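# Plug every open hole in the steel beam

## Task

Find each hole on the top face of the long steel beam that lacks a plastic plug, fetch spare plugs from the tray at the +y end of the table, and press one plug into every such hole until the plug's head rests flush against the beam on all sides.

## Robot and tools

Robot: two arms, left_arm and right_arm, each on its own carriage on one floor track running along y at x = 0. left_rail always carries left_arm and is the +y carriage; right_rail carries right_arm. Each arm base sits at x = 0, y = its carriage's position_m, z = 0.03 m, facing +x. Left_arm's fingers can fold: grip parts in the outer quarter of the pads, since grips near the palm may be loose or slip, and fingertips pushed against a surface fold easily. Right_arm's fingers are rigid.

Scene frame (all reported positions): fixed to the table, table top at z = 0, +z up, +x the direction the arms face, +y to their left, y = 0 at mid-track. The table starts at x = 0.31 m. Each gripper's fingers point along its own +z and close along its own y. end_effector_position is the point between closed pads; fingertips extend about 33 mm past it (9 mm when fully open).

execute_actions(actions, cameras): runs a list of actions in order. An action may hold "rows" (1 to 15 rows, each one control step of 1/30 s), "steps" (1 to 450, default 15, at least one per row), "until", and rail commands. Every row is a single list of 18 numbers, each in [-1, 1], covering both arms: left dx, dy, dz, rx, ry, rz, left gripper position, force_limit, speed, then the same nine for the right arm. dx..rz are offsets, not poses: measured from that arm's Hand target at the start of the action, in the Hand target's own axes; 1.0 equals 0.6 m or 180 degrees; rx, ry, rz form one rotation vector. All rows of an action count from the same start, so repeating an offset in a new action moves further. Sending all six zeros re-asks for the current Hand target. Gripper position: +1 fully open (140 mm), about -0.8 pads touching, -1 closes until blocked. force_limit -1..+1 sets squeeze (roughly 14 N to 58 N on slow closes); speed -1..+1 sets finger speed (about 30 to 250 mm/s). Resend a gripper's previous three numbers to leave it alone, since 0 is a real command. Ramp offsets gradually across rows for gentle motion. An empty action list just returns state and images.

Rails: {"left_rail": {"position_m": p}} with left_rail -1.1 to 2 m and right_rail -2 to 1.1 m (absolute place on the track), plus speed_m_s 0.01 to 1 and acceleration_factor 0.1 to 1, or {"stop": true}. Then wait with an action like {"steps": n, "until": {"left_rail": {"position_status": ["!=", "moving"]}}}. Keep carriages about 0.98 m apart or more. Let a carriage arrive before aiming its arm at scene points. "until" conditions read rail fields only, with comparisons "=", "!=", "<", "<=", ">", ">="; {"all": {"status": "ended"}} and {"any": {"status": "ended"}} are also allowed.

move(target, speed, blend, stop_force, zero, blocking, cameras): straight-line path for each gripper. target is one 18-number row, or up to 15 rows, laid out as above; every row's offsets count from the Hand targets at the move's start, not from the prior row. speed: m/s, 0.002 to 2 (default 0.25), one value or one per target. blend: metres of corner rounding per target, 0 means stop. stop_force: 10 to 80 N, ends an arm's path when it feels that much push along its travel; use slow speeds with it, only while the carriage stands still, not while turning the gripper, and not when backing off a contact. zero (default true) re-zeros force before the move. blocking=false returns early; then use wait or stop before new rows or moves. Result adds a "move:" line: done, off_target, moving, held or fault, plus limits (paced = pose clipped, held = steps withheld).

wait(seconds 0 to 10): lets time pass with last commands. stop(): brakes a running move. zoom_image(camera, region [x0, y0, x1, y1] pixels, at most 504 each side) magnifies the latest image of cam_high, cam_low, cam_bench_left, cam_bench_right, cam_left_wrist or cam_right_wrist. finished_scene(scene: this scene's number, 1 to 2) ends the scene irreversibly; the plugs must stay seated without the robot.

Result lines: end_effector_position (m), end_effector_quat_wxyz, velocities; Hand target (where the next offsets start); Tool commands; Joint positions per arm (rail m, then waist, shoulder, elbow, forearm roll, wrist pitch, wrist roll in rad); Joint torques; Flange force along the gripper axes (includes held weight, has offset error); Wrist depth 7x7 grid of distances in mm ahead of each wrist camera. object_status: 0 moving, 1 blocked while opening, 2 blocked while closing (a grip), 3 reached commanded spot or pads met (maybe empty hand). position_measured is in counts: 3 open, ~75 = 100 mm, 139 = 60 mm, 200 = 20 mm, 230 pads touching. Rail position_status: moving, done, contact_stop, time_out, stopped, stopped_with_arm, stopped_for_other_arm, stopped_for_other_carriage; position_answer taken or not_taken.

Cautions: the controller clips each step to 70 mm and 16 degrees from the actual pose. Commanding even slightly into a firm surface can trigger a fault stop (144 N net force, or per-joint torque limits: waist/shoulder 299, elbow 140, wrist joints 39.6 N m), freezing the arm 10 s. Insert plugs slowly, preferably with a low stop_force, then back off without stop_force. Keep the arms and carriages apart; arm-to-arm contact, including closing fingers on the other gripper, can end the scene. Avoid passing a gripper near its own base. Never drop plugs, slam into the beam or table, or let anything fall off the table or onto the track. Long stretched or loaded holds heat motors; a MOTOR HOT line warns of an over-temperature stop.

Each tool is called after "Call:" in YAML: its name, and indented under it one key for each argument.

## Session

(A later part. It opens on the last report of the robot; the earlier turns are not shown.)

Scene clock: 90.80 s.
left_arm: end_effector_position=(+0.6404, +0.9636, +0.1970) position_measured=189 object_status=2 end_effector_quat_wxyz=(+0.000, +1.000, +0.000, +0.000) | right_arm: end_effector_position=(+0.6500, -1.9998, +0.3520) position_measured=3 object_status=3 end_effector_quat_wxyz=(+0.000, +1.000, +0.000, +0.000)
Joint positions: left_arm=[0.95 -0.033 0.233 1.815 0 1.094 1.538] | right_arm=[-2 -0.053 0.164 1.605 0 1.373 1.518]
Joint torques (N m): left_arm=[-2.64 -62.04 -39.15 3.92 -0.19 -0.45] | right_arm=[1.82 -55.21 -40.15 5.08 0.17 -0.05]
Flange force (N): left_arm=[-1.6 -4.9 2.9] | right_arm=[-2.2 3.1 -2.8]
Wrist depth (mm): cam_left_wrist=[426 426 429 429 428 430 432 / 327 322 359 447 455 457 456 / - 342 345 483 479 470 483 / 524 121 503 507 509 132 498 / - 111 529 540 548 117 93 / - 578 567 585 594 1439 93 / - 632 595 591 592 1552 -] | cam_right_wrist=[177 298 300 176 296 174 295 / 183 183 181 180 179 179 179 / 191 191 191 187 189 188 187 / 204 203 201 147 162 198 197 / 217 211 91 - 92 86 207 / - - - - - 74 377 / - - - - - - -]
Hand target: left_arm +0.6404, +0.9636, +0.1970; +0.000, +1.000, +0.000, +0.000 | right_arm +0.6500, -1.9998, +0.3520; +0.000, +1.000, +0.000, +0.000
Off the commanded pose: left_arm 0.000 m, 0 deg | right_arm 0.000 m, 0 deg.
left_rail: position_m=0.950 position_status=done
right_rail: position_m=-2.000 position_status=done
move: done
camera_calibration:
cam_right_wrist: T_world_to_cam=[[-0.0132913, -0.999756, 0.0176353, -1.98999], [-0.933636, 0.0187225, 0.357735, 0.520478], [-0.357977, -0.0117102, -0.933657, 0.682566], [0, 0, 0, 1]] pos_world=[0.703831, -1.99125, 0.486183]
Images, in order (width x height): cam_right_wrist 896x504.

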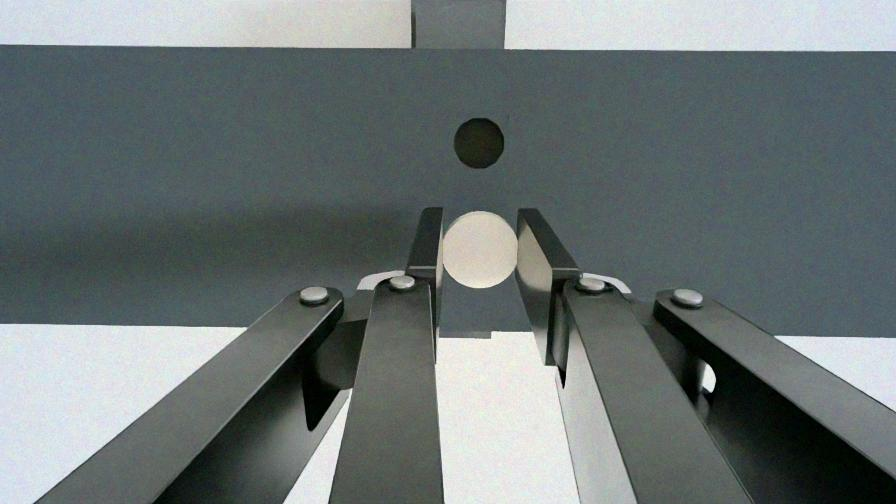

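Call:
move:
  target: [0.059,0.0013,0,0,0,0,-1,-0.5,-1,0,0,0,0,0,0,1,1,1]
  speed: 0.1
  cameras: []

Call:
move:
  target: [0,0,0.0375,0,0,0,-1,-0.5,-1,0,0,0,0,0,0,1,1,1]
  speed: 0.02
  stop_force: 20
  cameras: ["cam_right_wrist"]

Call:
zoom_image:
  camera: "cam_right_wrist"
  region: [350, 100, 600, 350]

Scene clock: 98.23 s.
left_arm: end_effector_position=(+0.6758, +0.9628, +0.1970) position_measured=189 object_status=2 end_effector_quat_wxyz=(+0.000, +1.000, +0.000, +0.000) | right_arm: end_effector_position=(+0.6500, -1.9998, +0.3520) position_measured=3 object_status=3 end_effector_quat_wxyz=(+0.000, +1.000, +0.000, +0.000)
Joint positions: left_arm=[0.95 -0.032 0.285 1.746 0 1.111 1.539] | right_arm=[-2 -0.053 0.164 1.605 0 1.373 1.518]
Joint torques (N m): left_arm=[-2.82 -67.93 -39.2 3.88 -0.17 -0.42] | right_arm=[1.55 -55.5 -40.36 5.09 0.23 0]
Flange force (N): left_arm=[-0.3 -4.5 2.8] | right_arm=[-2.8 2.6 -2.8]
Wrist depth (mm): cam_left_wrist=[424 427 428 433 431 432 434 / 325 443 445 451 452 453 457 / 341 - 361 480 481 483 480 / 509 121 506 504 507 132 104 / - 111 542 543 542 132 93 / - 563 575 574 595 611 93 / - - 600 598 600 1552 -] | cam_right_wrist=[- - - - 298 299 299 / 322 311 314 - 314 - 313 / 190 191 190 190 190 188 187 / 204 201 200 170 162 199 197 / 215 210 91 207 92 86 208 / - - - - - 74 72 / - - - - - - -]
Hand target: left_arm +0.6758, +0.9628, +0.1970; +0.000, +1.000, +0.000, +0.000 | right_arm +0.6500, -1.9998, +0.3520; +0.000, +1.000, +0.000, +0.000
Off the commanded pose: left_arm 0.000 m, 0 deg | right_arm 0.000 m, 0 deg.
left_rail: position_m=0.950 position_status=done
right_rail: position_m=-2.000 position_status=done
move: done
No camera images: "cameras" was empty.

Scene clock: 99.93 s.
left_arm: end_effector_position=(+0.6758, +0.9629, +0.1748) position_measured=189 object_status=2 end_effector_quat_wxyz=(+0.000, +1.000, +0.000, +0.000) | right_arm: end_effector_position=(+0.6500, -1.9998, +0.3520) position_measured=3 object_status=3 end_effector_quat_wxyz=(+0.000, +1.000, +0.000, +0.000)
Joint positions: left_arm=[0.95 -0.032 0.301 1.768 0 1.072 1.539] | right_arm=[-2 -0.053 0.164 1.605 0 1.373 1.518]
Joint torques (N m): left_arm=[-12.14 -46.47 -23.25 -0.49 -0.51 -0.43] | right_arm=[1.83 -55.89 -40.31 5.08 0.17 -0.05]
Flange force (N): left_arm=[-2.1 -18.7 -30.4] | right_arm=[-1.5 2.9 -2.4]
Wrist depth (mm): cam_left_wrist=[428 428 431 430 431 437 429 / 331 327 450 450 454 453 457 / 338 337 472 476 479 479 480 / 504 121 505 515 506 132 498 / - 111 543 547 545 124 93 / - 554 568 561 588 1466 93 / - - 589 592 622 1532 -] | cam_right_wrist=[283 280 283 280 - 280 276 / - - 293 230 298 290 290 / 169 171 168 168 169 168 167 / 179 179 178 166 161 175 174 / 193 187 92 - 92 86 184 / - - - - - 74 190 / - - - - - - -]
Hand target: left_arm +0.6758, +0.9629, +0.1748; +0.000, +1.000, +0.000, +0.000 | right_arm +0.6500, -1.9998, +0.3520; +0.000, +1.000, +0.000, +0.000
Off the commanded pose: left_arm 0.000 m, 0 deg | right_arm 0.000 m, 0 deg.
left_rail: position_m=0.950 position_status=done
right_rail: position_m=-2.000 position_status=done
move: contact (left_arm)
camera_calibration:
cam_right_wrist: T_world_to_cam=[[-0.0132913, -0.999756, 0.0176353, -1.98999], [-0.933636, 0.0187225, 0.357735, 0.520478], [-0.357977, -0.0117102, -0.933657, 0.682566], [0, 0, 0, 1]] pos_world=[0.703831, -1.99125, 0.486183]
Images, in order (width x height): cam_right_wrist 896x504.

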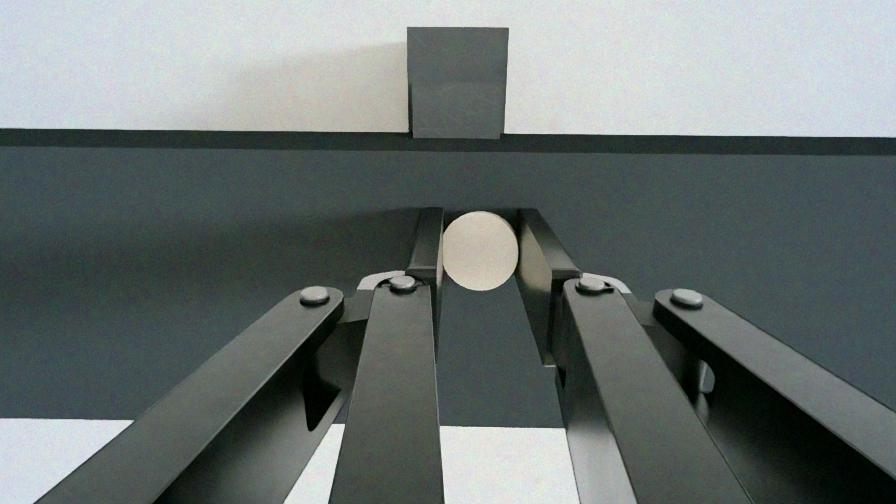

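Scaled by 2.016 from the camera's 896x504 image, which has a finer 1280x720 frame.

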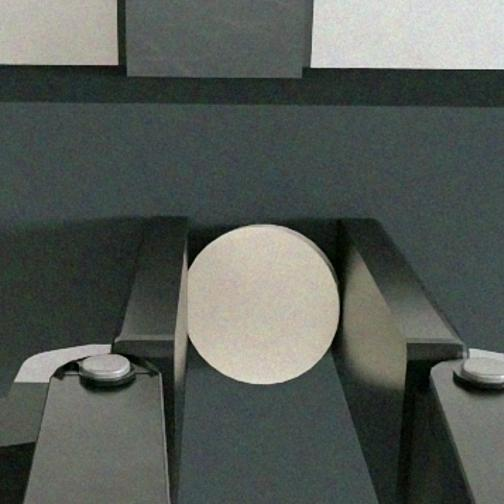

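Call:
execute_actions:
  actions:
    - {"rows":[[0,0,-0.002,0,0,0,-0.3,0,-1,0,0,0,0,0,0,1,1,1]],"steps":45}
  cameras: []

Call:
move:
  target: [-0.06,0,-0.07,0,0,0,-0.3,0,-1,0,0,0,0,0,0,1,1,1]
  speed: 0.1
  cameras: ["cam_right_wrist"]

Call:
zoom_image:
  camera: "cam_right_wrist"
  region: [350, 50, 600, 300]

Scene clock: 105.63 s.
left_arm: end_effector_position=(+0.6758, +0.9629, +0.1760) position_measured=167 object_status=3 end_effector_quat_wxyz=(+0.000, +1.000, +0.000, +0.000) | right_arm: end_effector_position=(+0.6500, -1.9998, +0.3520) position_measured=3 object_status=3 end_effector_quat_wxyz=(+0.000, +1.000, +0.000, +0.000)
Joint positions: left_arm=[0.95 -0.032 0.301 1.767 0 1.074 1.539] | right_arm=[-2 -0.053 0.164 1.605 0 1.373 1.518]
Joint torques (N m): left_arm=[-2.64 -68.72 -38.53 3.84 -0.16 -0.43] | right_arm=[1.75 -55.55 -40.2 5 0.26 -0.01]
Flange force (N): left_arm=[-0.6 -4.0 3.0] | right_arm=[-2.3 2.9 -2.8]
Wrist depth (mm): cam_left_wrist=[425 426 426 429 431 431 434 / 327 320 441 451 455 459 457 / - 336 470 474 480 487 482 / 525 121 506 492 504 132 496 / - 111 542 548 545 133 93 / - 598 578 565 570 614 93 / - 606 604 594 591 1562 -] | cam_right_wrist=[284 284 284 281 - 278 276 / 297 298 296 - 290 290 291 / 170 172 170 168 167 168 168 / 180 180 178 166 165 176 175 / 192 86 91 187 114 86 183 / - - - 199 - 77 72 / - - - 401 - - -]
Hand target: left_arm +0.6758, +0.9629, +0.1760; +0.000, +1.000, +0.000, +0.000 | right_arm +0.6500, -1.9998, +0.3520; +0.000, +1.000, +0.000, +0.000
Off the commanded pose: left_arm 0.000 m, 0 deg | right_arm 0.000 m, 0 deg.
left_rail: position_m=0.950 position_status=done
right_rail: position_m=-2.000 position_status=done
No camera images: "cameras" was empty.

Scene clock: 106.50 s.
left_arm: end_effector_position=(+0.6398, +0.9629, +0.2180) position_measured=167 object_status=3 end_effector_quat_wxyz=(+0.000, +1.000, +0.000, +0.000) | right_arm: end_effector_position=(+0.6500, -1.9998, +0.3520) position_measured=3 object_status=3 end_effector_quat_wxyz=(+0.000, +1.000, +0.000, +0.000)
Joint positions: left_arm=[0.95 -0.034 0.216 1.793 0 1.132 1.537] | right_arm=[-2 -0.053 0.164 1.605 0 1.373 1.518]
Joint torques (N m): left_arm=[-3.02 -61.26 -39.86 3.97 -0.12 -0.41] | right_arm=[1.68 -55.51 -40.16 5.17 0.2 -0.04]
Flange force (N): left_arm=[-1.6 -5.4 3.0] | right_arm=[-2.7 2.6 -3.2]
Wrist depth (mm): cam_left_wrist=[425 428 429 427 431 434 434 / 326 324 433 450 454 455 455 / 343 348 359 474 479 482 482 / 529 121 501 512 511 132 502 / - 111 543 539 541 133 93 / - 567 568 588 568 1466 93 / - - 601 592 598 1542 -] | cam_right_wrist=[- 318 320 240 314 307 312 / 203 200 202 199 200 200 198 / - 214 213 211 210 210 208 / 228 226 222 133 165 222 219 / - 86 92 - 114 86 226 / - - - - - 77 72 / - - - - - - -]
Hand target: left_arm +0.6398, +0.9629, +0.2180; +0.000, +1.000, +0.000, +0.000 | right_arm +0.6500, -1.9998, +0.3520; +0.000, +1.000, +0.000, +0.000
Off the commanded pose: left_arm 0.000 m, 0 deg | right_arm 0.000 m, 0 deg.
left_rail: position_m=0.950 position_status=done
right_rail: position_m=-2.000 position_status=done
move: done
camera_calibration:
cam_right_wrist: T_world_to_cam=[[-0.0132913, -0.999756, 0.0176353, -1.98999], [-0.933636, 0.0187225, 0.357735, 0.520478], [-0.357977, -0.0117102, -0.933657, 0.682566], [0, 0, 0, 1]] pos_world=[0.703831, -1.99125, 0.486183]
Images, in order (width x height): cam_right_wrist 896x504.

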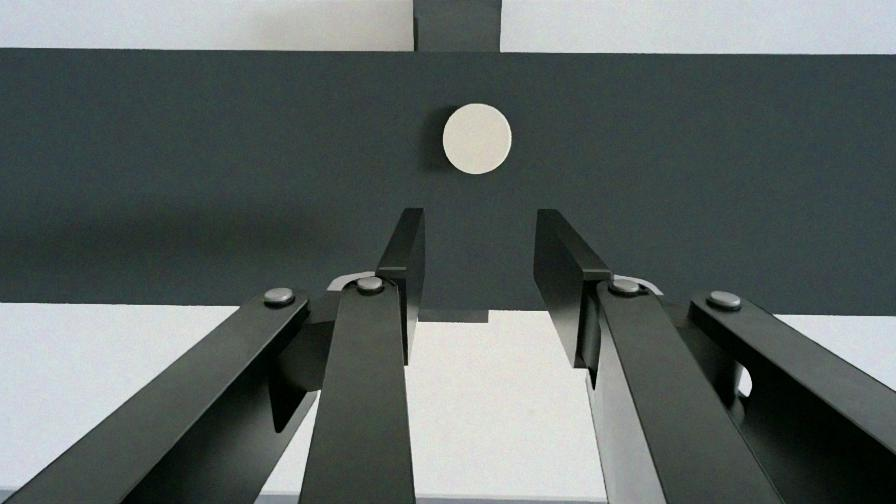

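Scaled by 2.016 from the camera's 896x504 image, which has a finer 1280x720 frame.

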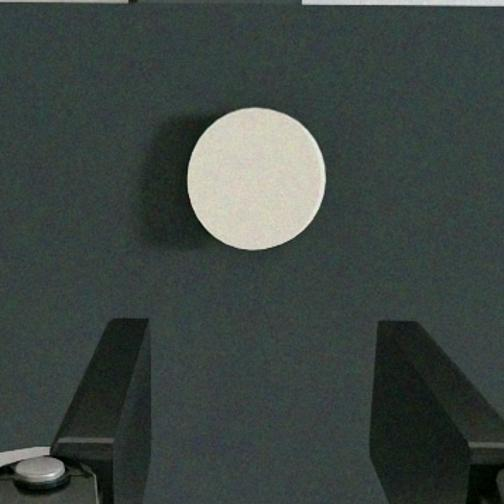

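Call:
move:
  target: [0.059,0,0.012,0,0,0,-1,0,0,0,0,0,0,0,0,1,1,1]
  speed: 0.1
  cameras: ["cam_right_wrist"]

Call:
move:
  target: [0,0,0.075,0,0,0,-1,0,0,0,0,0,0,0,0,1,1,1]
  speed: 0.015
  stop_force: 70
  cameras: ["cam_right_wrist"]

Call:
move:
  target: [-0.06,0,-0.07,0,0,0,-1,0,0,0,0,0,0,0,0,1,1,1]
  speed: 0.1
  cameras: ["cam_right_wrist"]

Call:
zoom_image:
  camera: "cam_right_wrist"
  region: [350, 50, 600, 300]

Scene clock: 111.90 s.
left_arm: end_effector_position=(+0.6752, +0.9629, +0.2108) position_measured=233 object_status=3 end_effector_quat_wxyz=(+0.000, +1.000, +0.000, +0.000) | right_arm: end_effector_position=(+0.6500, -1.9998, +0.3520) position_measured=3 object_status=3 end_effector_quat_wxyz=(+0.000, +1.000, +0.000, +0.000)
Joint positions: left_arm=[0.95 -0.032 0.274 1.733 0 1.135 1.539] | right_arm=[-2 -0.053 0.164 1.605 0 1.373 1.518]
Joint torques (N m): left_arm=[-3.02 -67.09 -39.8 3.96 -0.15 -0.46] | right_arm=[1.77 -55.54 -40.37 5.08 0.19 -0.06]
Flange force (N): left_arm=[-1.7 -5.1 2.5] | right_arm=[-2.0 2.8 -2.5]
Wrist depth (mm): cam_left_wrist=[423 426 432 426 432 433 431 / 327 429 441 455 451 453 456 / - 345 359 473 477 485 484 / 497 121 506 509 509 132 506 / - 111 541 543 542 124 93 / - 567 570 582 606 1457 93 / - 652 594 592 597 1542 -] | cam_right_wrist=[- 321 - - 310 310 - / 333 333 - 244 - 320 327 / 208 204 205 202 202 201 200 / 217 218 218 148 213 214 211 / 232 231 - 86 94 223 224 / - - 72 69 - - 236 / - - 68 - - 70 -]
Hand target: left_arm +0.6752, +0.9629, +0.2108; +0.000, +1.000, +0.000, +0.000 | right_arm +0.6500, -1.9998, +0.3520; +0.000, +1.000, +0.000, +0.000
Off the commanded pose: left_arm 0.000 m, 0 deg | right_arm 0.000 m, 0 deg.
left_rail: position_m=0.950 position_status=done
right_rail: position_m=-2.000 position_status=done
move: done
camera_calibration:
cam_right_wrist: T_world_to_cam=[[-0.0132913, -0.999756, 0.0176353, -1.98999], [-0.933636, 0.0187225, 0.357735, 0.520478], [-0.357977, -0.0117102, -0.933657, 0.682566], [0, 0, 0, 1]] pos_world=[0.703831, -1.99125, 0.486183]
Images, in order (width x height): cam_right_wrist 896x504.

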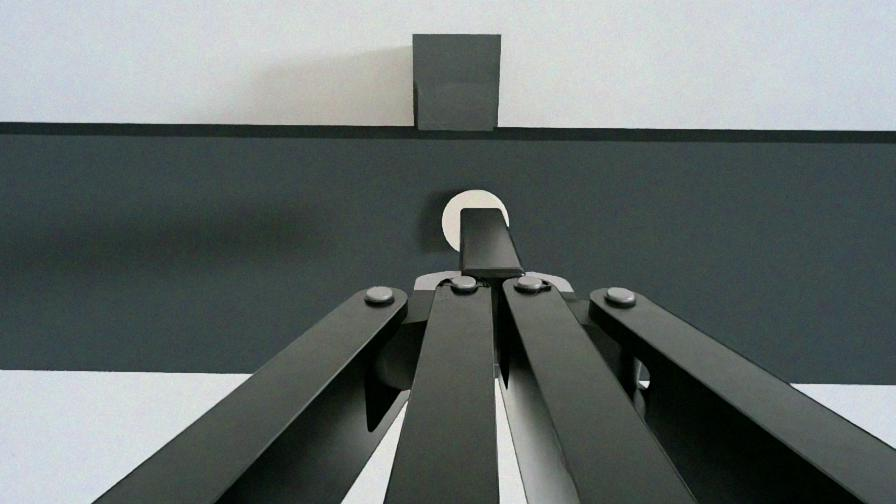

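Scene clock: 115.17 s.
left_arm: end_effector_position=(+0.6753, +0.9629, +0.1791) position_measured=233 object_status=3 end_effector_quat_wxyz=(+0.000, +1.000, +0.000, +0.000) | right_arm: end_effector_position=(+0.6500, -1.9998, +0.3520) position_measured=3 object_status=3 end_effector_quat_wxyz=(+0.000, +1.000, +0.000, +0.000)
Joint positions: left_arm=[0.95 -0.032 0.297 1.765 0 1.079 1.539] | right_arm=[-2 -0.053 0.164 1.605 0 1.373 1.518]
Joint torques (N m): left_arm=[-3.89 -9.26 -12.04 3.83 -9.44 -0.43] | right_arm=[2 -55.39 -40.1 5.05 0.17 -0.14]
Flange force (N): left_arm=[-29.1 -5.9 -85.3] | right_arm=[-1.6 3.4 -2.6]
Wrist depth (mm): cam_left_wrist=[427 424 429 429 432 430 435 / 326 329 429 453 455 452 455 / 340 339 465 473 479 482 483 / 506 121 509 523 504 132 504 / - 111 541 541 540 124 93 / - 561 579 591 574 1422 93 / - 642 594 589 592 1513 -] | cam_right_wrist=[288 288 284 282 280 277 284 / 301 294 - - 294 301 292 / 175 174 173 171 171 170 170 / 185 184 183 148 180 180 179 / 196 195 86 86 94 188 190 / - 202 72 69 - - 200 / - - 68 - - 70 -]
Hand target: left_arm +0.6753, +0.9629, +0.1791; +0.000, +1.000, +0.000, +0.000 (not the last commanded pose) | right_arm +0.6500, -1.9998, +0.3520; +0.000, +1.000, +0.000, +0.000
Off the commanded pose: left_arm 0.013 m, 0 deg | right_arm 0.000 m, 0 deg.
left_rail: position_m=0.950 position_status=done
right_rail: position_m=-2.000 position_status=done
move: contact (left_arm)
camera_calibration:
cam_right_wrist: T_world_to_cam=[[-0.0132913, -0.999756, 0.0176353, -1.98999], [-0.933636, 0.0187225, 0.357735, 0.520478], [-0.357977, -0.0117102, -0.933657, 0.682566], [0, 0, 0, 1]] pos_world=[0.703831, -1.99125, 0.486183]
Images, in order (width x height): cam_right_wrist 896x504.

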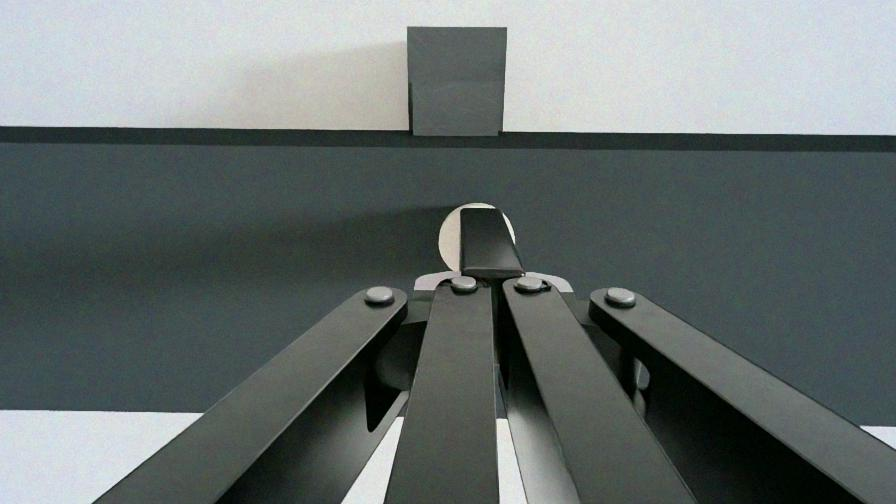

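Scene clock: 116.03 s.
left_arm: end_effector_position=(+0.6393, +0.9629, +0.2210) position_measured=233 object_status=3 end_effector_quat_wxyz=(+0.000, +1.000, +0.000, +0.000) | right_arm: end_effector_position=(+0.6500, -1.9998, +0.3520) position_measured=3 object_status=3 end_effector_quat_wxyz=(+0.000, +1.000, +0.000, +0.000)
Joint positions: left_arm=[0.95 -0.034 0.213 1.791 0 1.137 1.537] | right_arm=[-2 -0.053 0.164 1.605 0 1.373 1.518]
Joint torques (N m): left_arm=[-2.79 -61.52 -39.82 3.99 -0.13 -0.4] | right_arm=[1.58 -55.01 -40.28 5.04 0.27 -0.07]
Flange force (N): left_arm=[-0.5 -4.7 3.1] | right_arm=[-3.7 2.6 -3.0]
Wrist depth (mm): cam_left_wrist=[428 429 429 427 429 431 446 / 455 319 438 452 452 456 458 / 342 - 414 484 481 479 486 / 502 121 501 506 492 132 505 / - 111 541 542 545 124 93 / - 565 565 579 594 1457 93 / - - 594 595 591 1542 -] | cam_right_wrist=[199 198 321 - 319 - - / 206 205 205 203 202 202 201 / 218 217 215 215 213 213 213 / - 229 226 148 223 224 223 / - 398 - 86 94 234 230 / 436 - 72 69 - - 410 / - - 68 - - 70 -]
Hand target: left_arm +0.6393, +0.9629, +0.2211; +0.000, +1.000, +0.000, +0.000 | right_arm +0.6500, -1.9998, +0.3520; +0.000, +1.000, +0.000, +0.000
Off the commanded pose: left_arm 0.000 m, 0 deg | right_arm 0.000 m, 0 deg.
left_rail: position_m=0.950 position_status=done
right_rail: position_m=-2.000 position_status=done
move: done
camera_calibration:
cam_right_wrist: T_world_to_cam=[[-0.0132913, -0.999756, 0.0176353, -1.98999], [-0.933636, 0.0187225, 0.357735, 0.520478], [-0.357977, -0.0117102, -0.933657, 0.682566], [0, 0, 0, 1]] pos_world=[0.703831, -1.99125, 0.486183]
Images, in order (width x height): cam_right_wrist 896x504.

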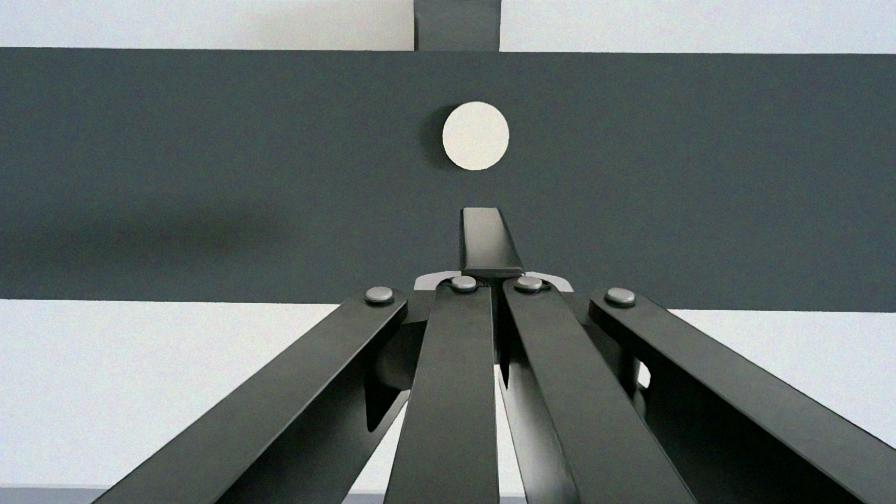

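Scaled by 2.016 from the camera's 896x504 image, which has a finer 1280x720 frame.

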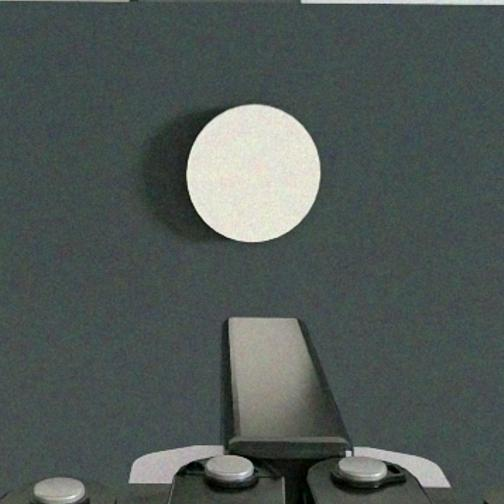

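Call:
execute_actions:
  actions: []
  cameras: ["cam_bench_left","cam_high"]

Call:
zoom_image:
  camera: "cam_bench_left"
  region: [180, 260, 360, 360]

Scene clock: 118.73 s.
left_arm: end_effector_position=(+0.6393, +0.9629, +0.2211) position_measured=233 object_status=3 end_effector_quat_wxyz=(+0.000, +1.000, +0.000, +0.000) | right_arm: end_effector_position=(+0.6500, -1.9998, +0.3520) position_measured=3 object_status=3 end_effector_quat_wxyz=(+0.000, +1.000, +0.000, +0.000)
Joint positions: left_arm=[0.95 -0.034 0.213 1.791 0 1.137 1.537] | right_arm=[-2 -0.053 0.164 1.605 0 1.373 1.518]
Joint velocities: within noise
Joint torques (N m): left_arm=[-2.98 -60.96 -39.81 3.95 -0.16 -0.44] | right_arm=[2.35 -55.5 -40.26 5.1 0.25 -0.08]
Flange force (N): left_arm=[-1.0 -5.0 2.6] | right_arm=[-2.5 3.7 -2.5]
Wrist depth (mm): cam_left_wrist=[426 429 429 429 429 430 428 / 444 324 441 452 454 454 458 / 340 - 463 475 481 484 482 / 498 121 505 506 507 132 504 / - 111 543 540 540 132 93 / - 554 591 570 555 615 93 / - - 585 594 581 1552 -] | cam_right_wrist=[195 320 196 239 199 325 317 / 206 209 205 202 203 202 200 / 217 217 215 214 213 213 211 / 227 227 223 133 223 222 223 / - - - 86 94 233 232 / - - 72 69 - - - / - - 68 - - 70 -]
Hand target: left_arm +0.6393, +0.9629, +0.2211; +0.000, +1.000, +0.000, +0.000 | right_arm +0.6500, -1.9998, +0.3520; +0.000, +1.000, +0.000, +0.000
Tool commands: left_gripper/position=-1.0 left_gripper/force_limit=+0.0 left_gripper/speed=+0.0 right_gripper/position=+1.0 right_gripper/force_limit=+1.0 right_gripper/speed=+1.0
Off the commanded pose: left_arm 0.000 m, 0 deg | right_arm 0.000 m, 0 deg.
left_rail: position_m=0.950 position_status=done
right_rail: position_m=-2.000 position_status=done
Images, in order (width x height): cam_high 896x504, cam_bench_left 896x504.

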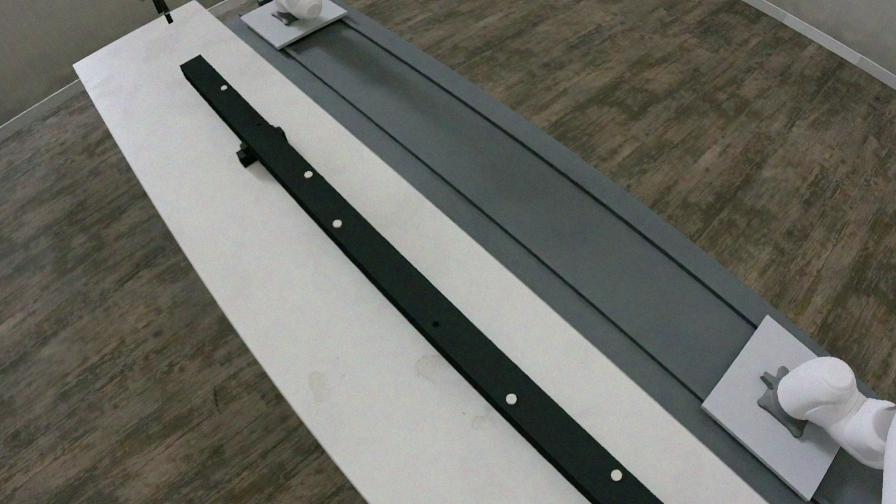

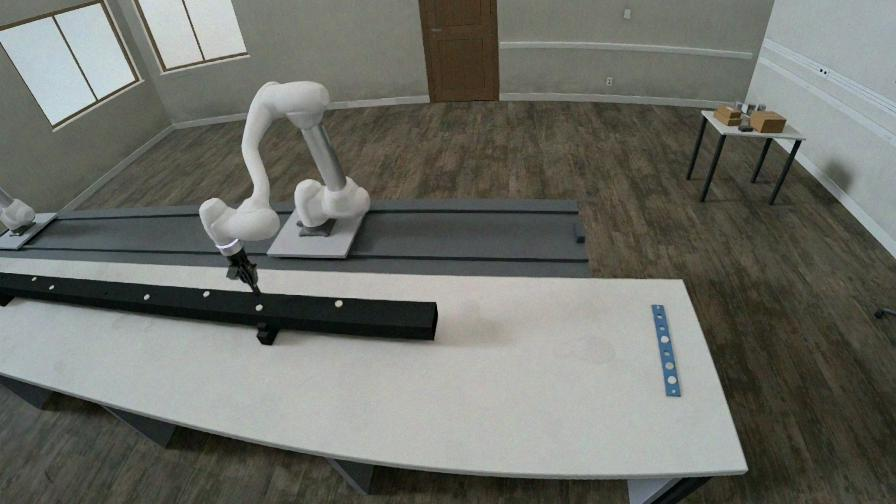

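Scaled by 2.800 from the camera's 896x504 image, which has a finer 1280x720 frame.

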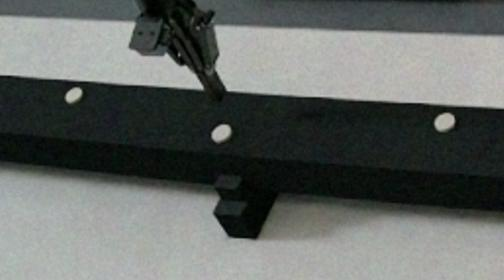

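Call:
execute_actions:
  actions:
    - {"left_rail":{"position_m":0.632},"steps":240,"until":{"all":{"status":"ended"}}}
  cameras: ["cam_right_wrist"]

Call:
zoom_image:
  camera: "cam_right_wrist"
  region: [350, 50, 600, 300]

Scene clock: 125.43 s.
left_arm: end_effector_position=(+0.6393, +0.6449, +0.2211) position_measured=233 object_status=3 end_effector_quat_wxyz=(+0.000, +1.000, +0.000, +0.000) | right_arm: end_effector_position=(+0.6500, -1.9998, +0.3520) position_measured=3 object_status=3 end_effector_quat_wxyz=(+0.000, +1.000, +0.000, +0.000)
Joint positions: left_arm=[0.632 -0.034 0.213 1.791 0 1.137 1.537] | right_arm=[-2 -0.053 0.164 1.605 0 1.373 1.518]
Joint torques (N m): left_arm=[-3 -60.92 -39.82 3.94 -0.16 -0.41] | right_arm=[1.68 -55.07 -40.3 5.11 0.22 -0.02]
Flange force (N): left_arm=[-1.1 -5.1 2.7] | right_arm=[-3.0 2.7 -2.5]
Wrist depth (mm): cam_left_wrist=[423 426 429 429 429 434 433 / 325 324 450 451 453 456 454 / 333 340 357 481 484 488 483 / 488 121 507 509 511 132 507 / - 111 537 541 541 132 93 / - 575 576 578 567 1475 93 / - 606 591 595 597 1494 -] | cam_right_wrist=[198 322 198 321 319 317 315 / 207 205 204 203 202 202 199 / 217 216 215 214 212 212 211 / 229 230 227 148 223 224 223 / - 231 - 86 94 233 231 / - - 72 69 - - 410 / - - 68 - - 70 -]
Hand target: left_arm +0.6393, +0.6449, +0.2211; +0.000, +1.000, +0.000, +0.000 | right_arm +0.6500, -1.9998, +0.3520; +0.000, +1.000, +0.000, +0.000
Tool commands: left_gripper/position=-1.0 left_gripper/force_limit=+0.0 left_gripper/speed=+0.0 right_gripper/position=+1.0 right_gripper/force_limit=+1.0 right_gripper/speed=+1.0
Off the commanded pose: left_arm 0.000 m, 0 deg | right_arm 0.000 m, 0 deg.
left_rail: position_m=0.632 position_status=done
right_rail: position_m=-2.000 position_status=done
camera_calibration:
cam_right_wrist: T_world_to_cam=[[-0.0132913, -0.999756, 0.0176353, -1.98999], [-0.933636, 0.0187225, 0.357735, 0.520478], [-0.357977, -0.0117102, -0.933657, 0.682566], [0, 0, 0, 1]] pos_world=[0.703831, -1.99125, 0.486183]
Images, in order (width x height): cam_right_wrist 896x504.

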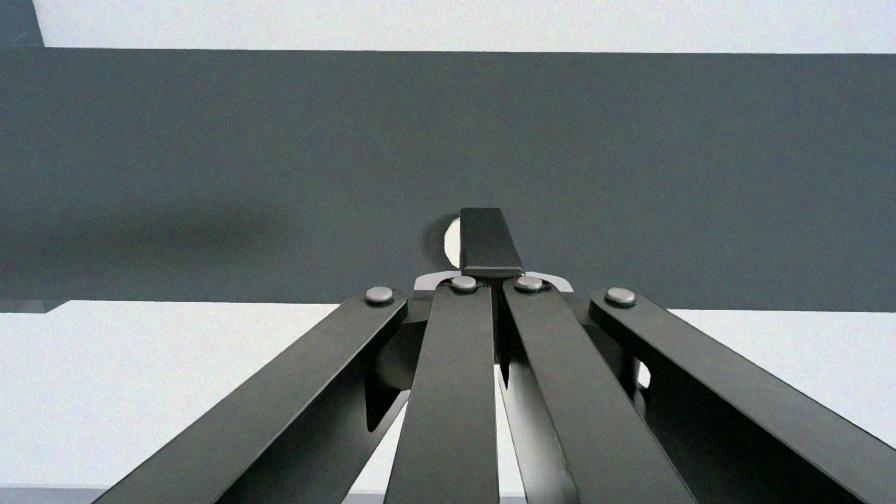

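Scaled by 2.016 from the camera's 896x504 image, which has a finer 1280x720 frame.

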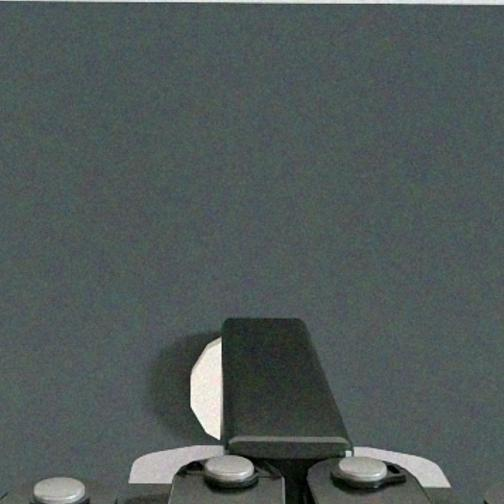

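Call:
move:
  target: [-0.08,0,0,0,0,0,-1,0,0,0,0,0,0,0,0,1,1,1]
  cameras: ["cam_right_wrist"]

Call:
zoom_image:
  camera: "cam_right_wrist"
  region: [350, 50, 600, 300]

Call:
move:
  target: [0.06,0,0.03,0,0,0,-1,0,0,0,0,0,0,0,0,1,1,1]
  speed: 0.1
  cameras: []

Call:
move:
  target: [0,0,0.06,0,0,0,-1,0,0,0,0,0,0,0,0,1,1,1]
  speed: 0.015
  stop_force: 70
  cameras: ["cam_right_wrist"]

Call:
move:
  target: [0,0,-0.1,0,0,0,-1,0,0,0,0,0,0,0,0,1,1,1]
  speed: 0.1
  cameras: []

Scene clock: 132.13 s.
left_arm: end_effector_position=(+0.5913, +0.6449, +0.2210) position_measured=233 object_status=3 end_effector_quat_wxyz=(+0.000, +1.000, +0.000, +0.000) | right_arm: end_effector_position=(+0.6500, -1.9998, +0.3520) position_measured=3 object_status=3 end_effector_quat_wxyz=(+0.000, +1.000, +0.000, +0.000)
Joint positions: left_arm=[0.632 -0.037 0.141 1.88 0 1.121 1.534] | right_arm=[-2 -0.053 0.164 1.605 0 1.373 1.518]
Joint torques (N m): left_arm=[-3.04 -52.89 -39.08 3.96 -0.14 -0.41] | right_arm=[1.64 -55.4 -40.31 5.07 0.19 -0.01]
Flange force (N): left_arm=[-0.8 -5.6 2.2] | right_arm=[-2.5 2.8 -2.8]
Wrist depth (mm): cam_left_wrist=[426 426 428 430 433 427 433 / 328 325 438 451 453 456 458 / 346 333 358 478 484 480 491 / 520 121 505 509 512 132 503 / - 111 532 543 554 124 93 / - 557 563 581 600 1513 93 / - - 598 600 600 1494 -] | cam_right_wrist=[197 195 195 192 194 192 192 / 207 204 204 204 202 203 200 / 217 219 215 214 214 212 212 / - - 384 133 371 377 370 / 410 - - 86 94 391 388 / - - 72 69 - - - / - - 68 - - 70 -]
Hand target: left_arm +0.5913, +0.6449, +0.2211; +0.000, +1.000, +0.000, +0.000 | right_arm +0.6500, -1.9998, +0.3520; +0.000, +1.000, +0.000, +0.000
Off the commanded pose: left_arm 0.000 m, 0 deg | right_arm 0.000 m, 0 deg.
left_rail: position_m=0.632 position_status=done
right_rail: position_m=-2.000 position_status=done
move: done
camera_calibration:
cam_right_wrist: T_world_to_cam=[[-0.0132913, -0.999756, 0.0176353, -1.98999], [-0.933636, 0.0187225, 0.357735, 0.520478], [-0.357977, -0.0117102, -0.933657, 0.682566], [0, 0, 0, 1]] pos_world=[0.703831, -1.99125, 0.486183]
Images, in order (width x height): cam_right_wrist 896x504.

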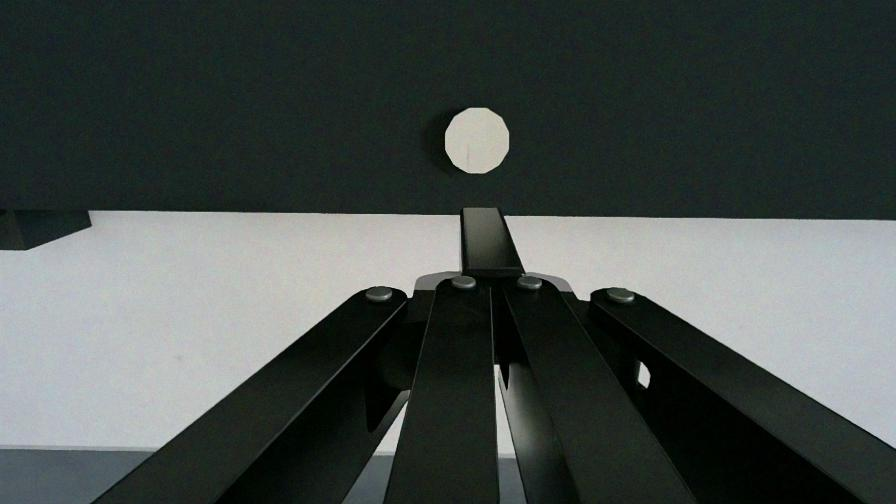

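Scaled by 2.016 from the camera's 896x504 image, which has a finer 1280x720 frame.

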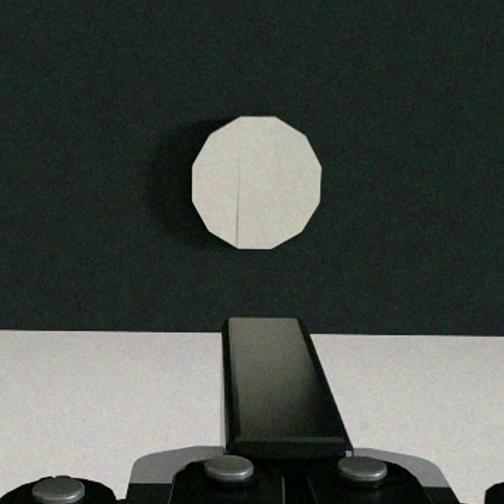

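Scene clock: 132.90 s.
left_arm: end_effector_position=(+0.6273, +0.6449, +0.2031) position_measured=233 object_status=3 end_effector_quat_wxyz=(+0.000, +1.000, +0.000, +0.000) | right_arm: end_effector_position=(+0.6500, -1.9998, +0.3520) position_measured=3 object_status=3 end_effector_quat_wxyz=(+0.000, +1.000, +0.000, +0.000)
Joint positions: left_arm=[0.632 -0.034 0.208 1.833 0 1.1 1.536] | right_arm=[-2 -0.053 0.164 1.605 0 1.373 1.518]
Joint torques (N m): left_arm=[-2.82 -59.34 -39.18 3.92 -0.12 -0.42] | right_arm=[1.07 -55.35 -40.49 5.09 0.21 -0.03]
Flange force (N): left_arm=[-2.3 -5.2 2.3] | right_arm=[-3.1 1.7 -2.6]
Wrist depth (mm): cam_left_wrist=[424 427 429 427 431 431 433 / 325 324 444 451 455 459 458 / 334 336 359 483 482 478 486 / 510 121 515 501 501 132 496 / - 111 536 547 539 124 93 / - 572 574 597 600 1484 93 / - - 595 595 595 1532 -] | cam_right_wrist=[182 181 180 179 177 177 177 / 189 187 188 186 186 186 184 / 199 198 197 196 195 194 194 / 210 209 208 148 205 205 203 / - - - 86 94 - 208 / - - 72 68 - - - / - - 68 - - 70 -]
Hand target: left_arm +0.6273, +0.6449, +0.2031; +0.000, +1.000, +0.000, +0.000 | right_arm +0.6500, -1.9998, +0.3520; +0.000, +1.000, +0.000, +0.000
Off the commanded pose: left_arm 0.000 m, 0 deg | right_arm 0.000 m, 0 deg.
left_rail: position_m=0.632 position_status=done
right_rail: position_m=-2.000 position_status=done
move: done
No camera images: "cameras" was empty.

Scene clock: 135.63 s.
left_arm: end_effector_position=(+0.6274, +0.6449, +0.1793) position_measured=233 object_status=3 end_effector_quat_wxyz=(+0.000, +1.000, +0.000, +0.000) | right_arm: end_effector_position=(+0.6500, -1.9998, +0.3520) position_measured=3 object_status=3 end_effector_quat_wxyz=(+0.000, +1.000, +0.000, +0.000)
Joint positions: left_arm=[0.632 -0.034 0.227 1.858 0 1.056 1.536] | right_arm=[-2 -0.053 0.164 1.605 0 1.373 1.518]
Joint torques (N m): left_arm=[-3.51 -0.26 -9.95 3.95 -10.15 -0.4] | right_arm=[1.39 -55.26 -40.24 5.14 0.22 -0.06]
Flange force (N): left_arm=[-32.2 -5.4 -93.9] | right_arm=[-2.4 2.2 -2.5]
Wrist depth (mm): cam_left_wrist=[425 429 428 426 429 433 436 / - 324 455 453 451 454 457 / - 343 479 480 484 482 484 / 521 121 505 511 512 132 506 / - 111 535 554 545 124 93 / - 564 568 578 575 618 93 / - - 601 595 597 1503 -] | cam_right_wrist=[158 158 158 156 156 155 154 / 167 166 165 164 164 163 162 / - 175 174 173 172 171 171 / 186 184 183 179 181 181 179 / 194 191 - 86 94 189 188 / 381 - 72 69 - - 358 / - - 68 - - 70 -]
Hand target: left_arm +0.6274, +0.6449, +0.1793; +0.000, +1.000, +0.000, +0.000 (not the last commanded pose) | right_arm +0.6500, -1.9998, +0.3520; +0.000, +1.000, +0.000, +0.000
Off the commanded pose: left_arm 0.012 m, 0 deg | right_arm 0.000 m, 0 deg.
left_rail: position_m=0.632 position_status=done
right_rail: position_m=-2.000 position_status=done
move: contact (left_arm)
camera_calibration:
cam_right_wrist: T_world_to_cam=[[-0.0132913, -0.999756, 0.0176353, -1.98999], [-0.933636, 0.0187225, 0.357735, 0.520478], [-0.357977, -0.0117102, -0.933657, 0.682566], [0, 0, 0, 1]] pos_world=[0.703831, -1.99125, 0.486183]
Images, in order (width x height): cam_right_wrist 896x504.

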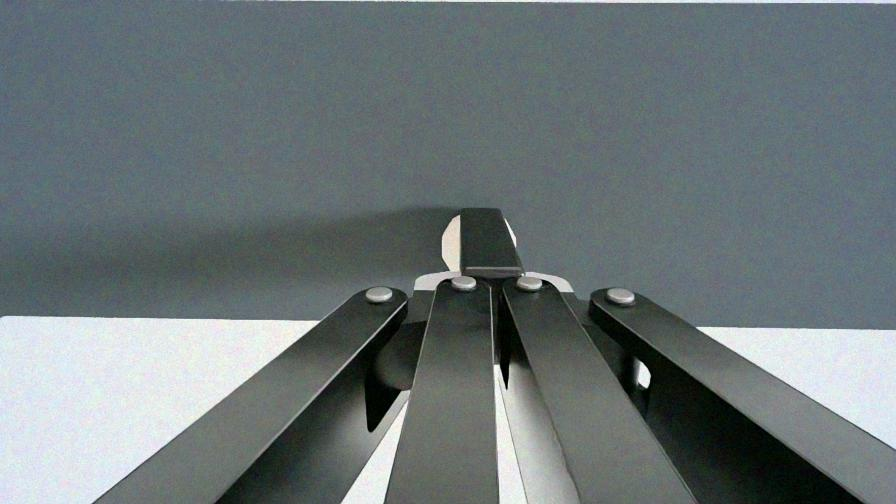

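Scene clock: 136.57 s.
left_arm: end_effector_position=(+0.6274, +0.6449, +0.2393) position_measured=233 object_status=3 end_effector_quat_wxyz=(+0.000, +1.000, +0.000, +0.000) | right_arm: end_effector_position=(+0.6500, -1.9998, +0.3520) position_measured=3 object_status=3 end_effector_quat_wxyz=(+0.000, +1.000, +0.000, +0.000)
Joint positions: left_arm=[0.632 -0.034 0.183 1.793 0 1.165 1.536] | right_arm=[-2 -0.053 0.164 1.605 0 1.373 1.518]
Joint torques (N m): left_arm=[-2.84 -58.48 -40.36 4.02 -0.17 -0.43] | right_arm=[1.81 -55.89 -40.42 5.1 0.21 -0.05]
Flange force (N): left_arm=[-0.9 -4.9 3.1] | right_arm=[-2.2 2.9 -2.3]
Wrist depth (mm): cam_left_wrist=[426 428 426 426 428 434 436 / 429 334 432 452 454 456 458 / - - 474 474 476 482 486 / 523 121 509 510 509 132 506 / - 111 539 543 542 133 93 / - 564 570 578 575 1405 93 / - - 598 589 594 1594 -] | cam_right_wrist=[218 215 215 214 214 212 212 / 225 224 221 221 221 219 218 / 236 235 234 232 232 231 229 / 246 247 248 148 243 243 241 / - - - 86 94 - - / - - 72 68 - - - / - - 68 - - 70 -]
Hand target: left_arm +0.6274, +0.6449, +0.2393; +0.000, +1.000, +0.000, +0.000 | right_arm +0.6500, -1.9998, +0.3520; +0.000, +1.000, +0.000, +0.000
Off the commanded pose: left_arm 0.000 m, 0 deg | right_arm 0.000 m, 0 deg.
left_rail: position_m=0.632 position_status=done
right_rail: position_m=-2.000 position_status=done
move: done
No camera images: "cameras" was empty.

Call:
execute_actions:
  actions:
    - {"left_rail":{"position_m":2.0,"acceleration_factor":1},"steps":240,"until":{"all":{"status":"ended"}}}
  cameras: []

Call:
move:
  target:
    - [0.0377,-0.9318,0,0,0,0,-0.2,1,0,0,0,0,0,0,0,1,1,1]
    - [0.0377,-0.9318,0.27,0,0,0,-0.2,1,0,0,0,0,0,0,0,1,1,1]
  blend: [0.05,0]
  cameras: ["cam_right_wrist"]

Scene clock: 146.53 s.
left_arm: end_effector_position=(+0.6274, +2.0129, +0.2393) position_measured=233 object_status=3 end_effector_quat_wxyz=(+0.000, +1.000, +0.000, +0.000) | right_arm: end_effector_position=(+0.6500, -1.9998, +0.3520) position_measured=3 object_status=3 end_effector_quat_wxyz=(+0.000, +1.000, +0.000, +0.000)
Joint positions: left_arm=[2 -0.034 0.183 1.793 0 1.165 1.536] | right_arm=[-2 -0.053 0.164 1.605 0 1.373 1.518]
Joint torques (N m): left_arm=[-3.05 -58.03 -40.32 4.04 -0.21 -0.43] | right_arm=[1.86 -55.12 -40.22 5.07 0.21 -0.05]
Flange force (N): left_arm=[-1.7 -5.4 2.3] | right_arm=[-3.1 2.9 -3.1]
Wrist depth (mm): cam_left_wrist=[423 428 420 429 427 430 - / 326 324 453 450 452 458 451 / 355 337 440 480 479 482 484 / 353 121 509 509 506 132 488 / - 111 541 539 - 133 93 / - 570 564 575 601 1457 94 / - 647 595 594 598 1661 -] | cam_right_wrist=[- 344 - - - - 342 / 364 - 366 373 354 - 350 / - 379 - 374 - - 372 / - 401 410 148 401 397 385 / - - - 86 94 - - / - - 72 69 - - 433 / - - 68 - - 70 -]
Hand target: left_arm +0.6274, +2.0128, +0.2393; +0.000, +1.000, +0.000, +0.000 | right_arm +0.6500, -1.9998, +0.3520; +0.000, +1.000, +0.000, +0.000
Tool commands: left_gripper/position=-1.0 left_gripper/force_limit=+0.0 left_gripper/speed=+0.0 right_gripper/position=+1.0 right_gripper/force_limit=+1.0 right_gripper/speed=+1.0
Off the commanded pose: left_arm 0.000 m, 0 deg | right_arm 0.000 m, 0 deg.
left_rail: position_m=2.000 position_status=done
right_rail: position_m=-2.000 position_status=done
No camera images: "cameras" was empty.

Scene clock: 149.80 s.
left_arm: end_effector_position=(+0.6501, +2.5720, +0.0774) position_measured=154 object_status=3 end_effector_quat_wxyz=(+0.000, +1.000, +0.000, +0.000) | right_arm: end_effector_position=(+0.6500, -1.9998, +0.3520) position_measured=3 object_status=3 end_effector_quat_wxyz=(+0.000, +1.000, +0.000, +0.000)
Joint positions: left_arm=[2 0.682 0.647 1.421 -0.001 1.072 2.253] | right_arm=[-2 -0.053 0.164 1.605 0 1.373 1.518]
Joint torques (N m): left_arm=[-2.96 -101.8 -38.59 3.83 -0.16 -0.4] | right_arm=[1.41 -55.25 -40.17 5.03 0.2 -0.09]
Flange force (N): left_arm=[-2.1 -2.5 3.4] | right_arm=[-2.4 1.9 -2.7]
Wrist depth (mm): cam_left_wrist=[431 423 429 429 429 433 432 / 445 449 437 454 453 453 458 / - - 457 475 482 473 490 / 512 121 510 504 511 133 505 / - 111 539 550 547 132 93 / - 525 570 570 603 615 93 / - - 595 595 600 1562 -] | cam_right_wrist=[192 191 190 184 188 190 189 / 206 202 198 193 196 198 197 / 987 213 213 207 208 208 207 / 1072 222 220 205 155 218 216 / 1145 81 92 228 153 87 230 / - 72 - 239 - - 72 / - - - 259 - - -]
Hand target: left_arm +0.6501, +2.5720, +0.0773; +0.000, +1.000, +0.000, +0.000 | right_arm +0.6500, -1.9998, +0.3520; +0.000, +1.000, +0.000, +0.000
Off the commanded pose: left_arm 0.000 m, 0 deg | right_arm 0.000 m, 0 deg.
left_rail: position_m=2.000 position_status=done
right_rail: position_m=-2.000 position_status=done
move: done
camera_calibration:
cam_right_wrist: T_world_to_cam=[[-0.0132913, -0.999756, 0.0176353, -1.98999], [-0.933636, 0.0187225, 0.357735, 0.520478], [-0.357977, -0.0117102, -0.933657, 0.682566], [0, 0, 0, 1]] pos_world=[0.703831, -1.99125, 0.486183]
Images, in order (width x height): cam_right_wrist 896x504.

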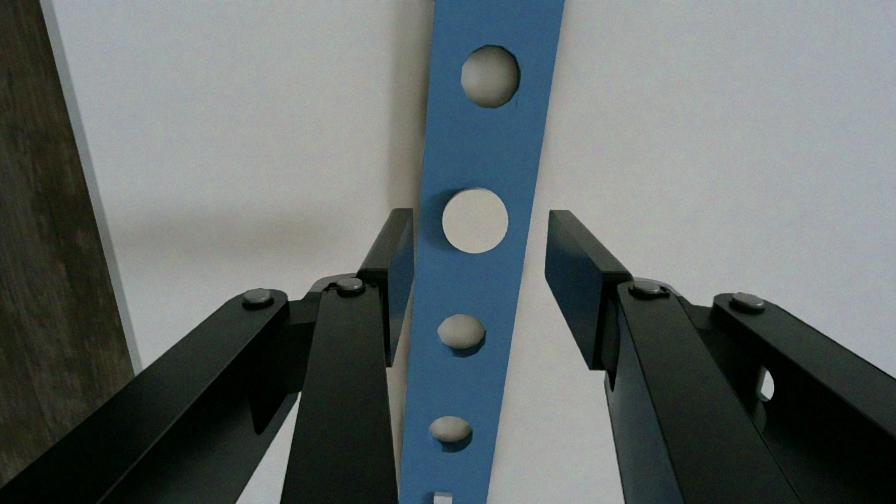

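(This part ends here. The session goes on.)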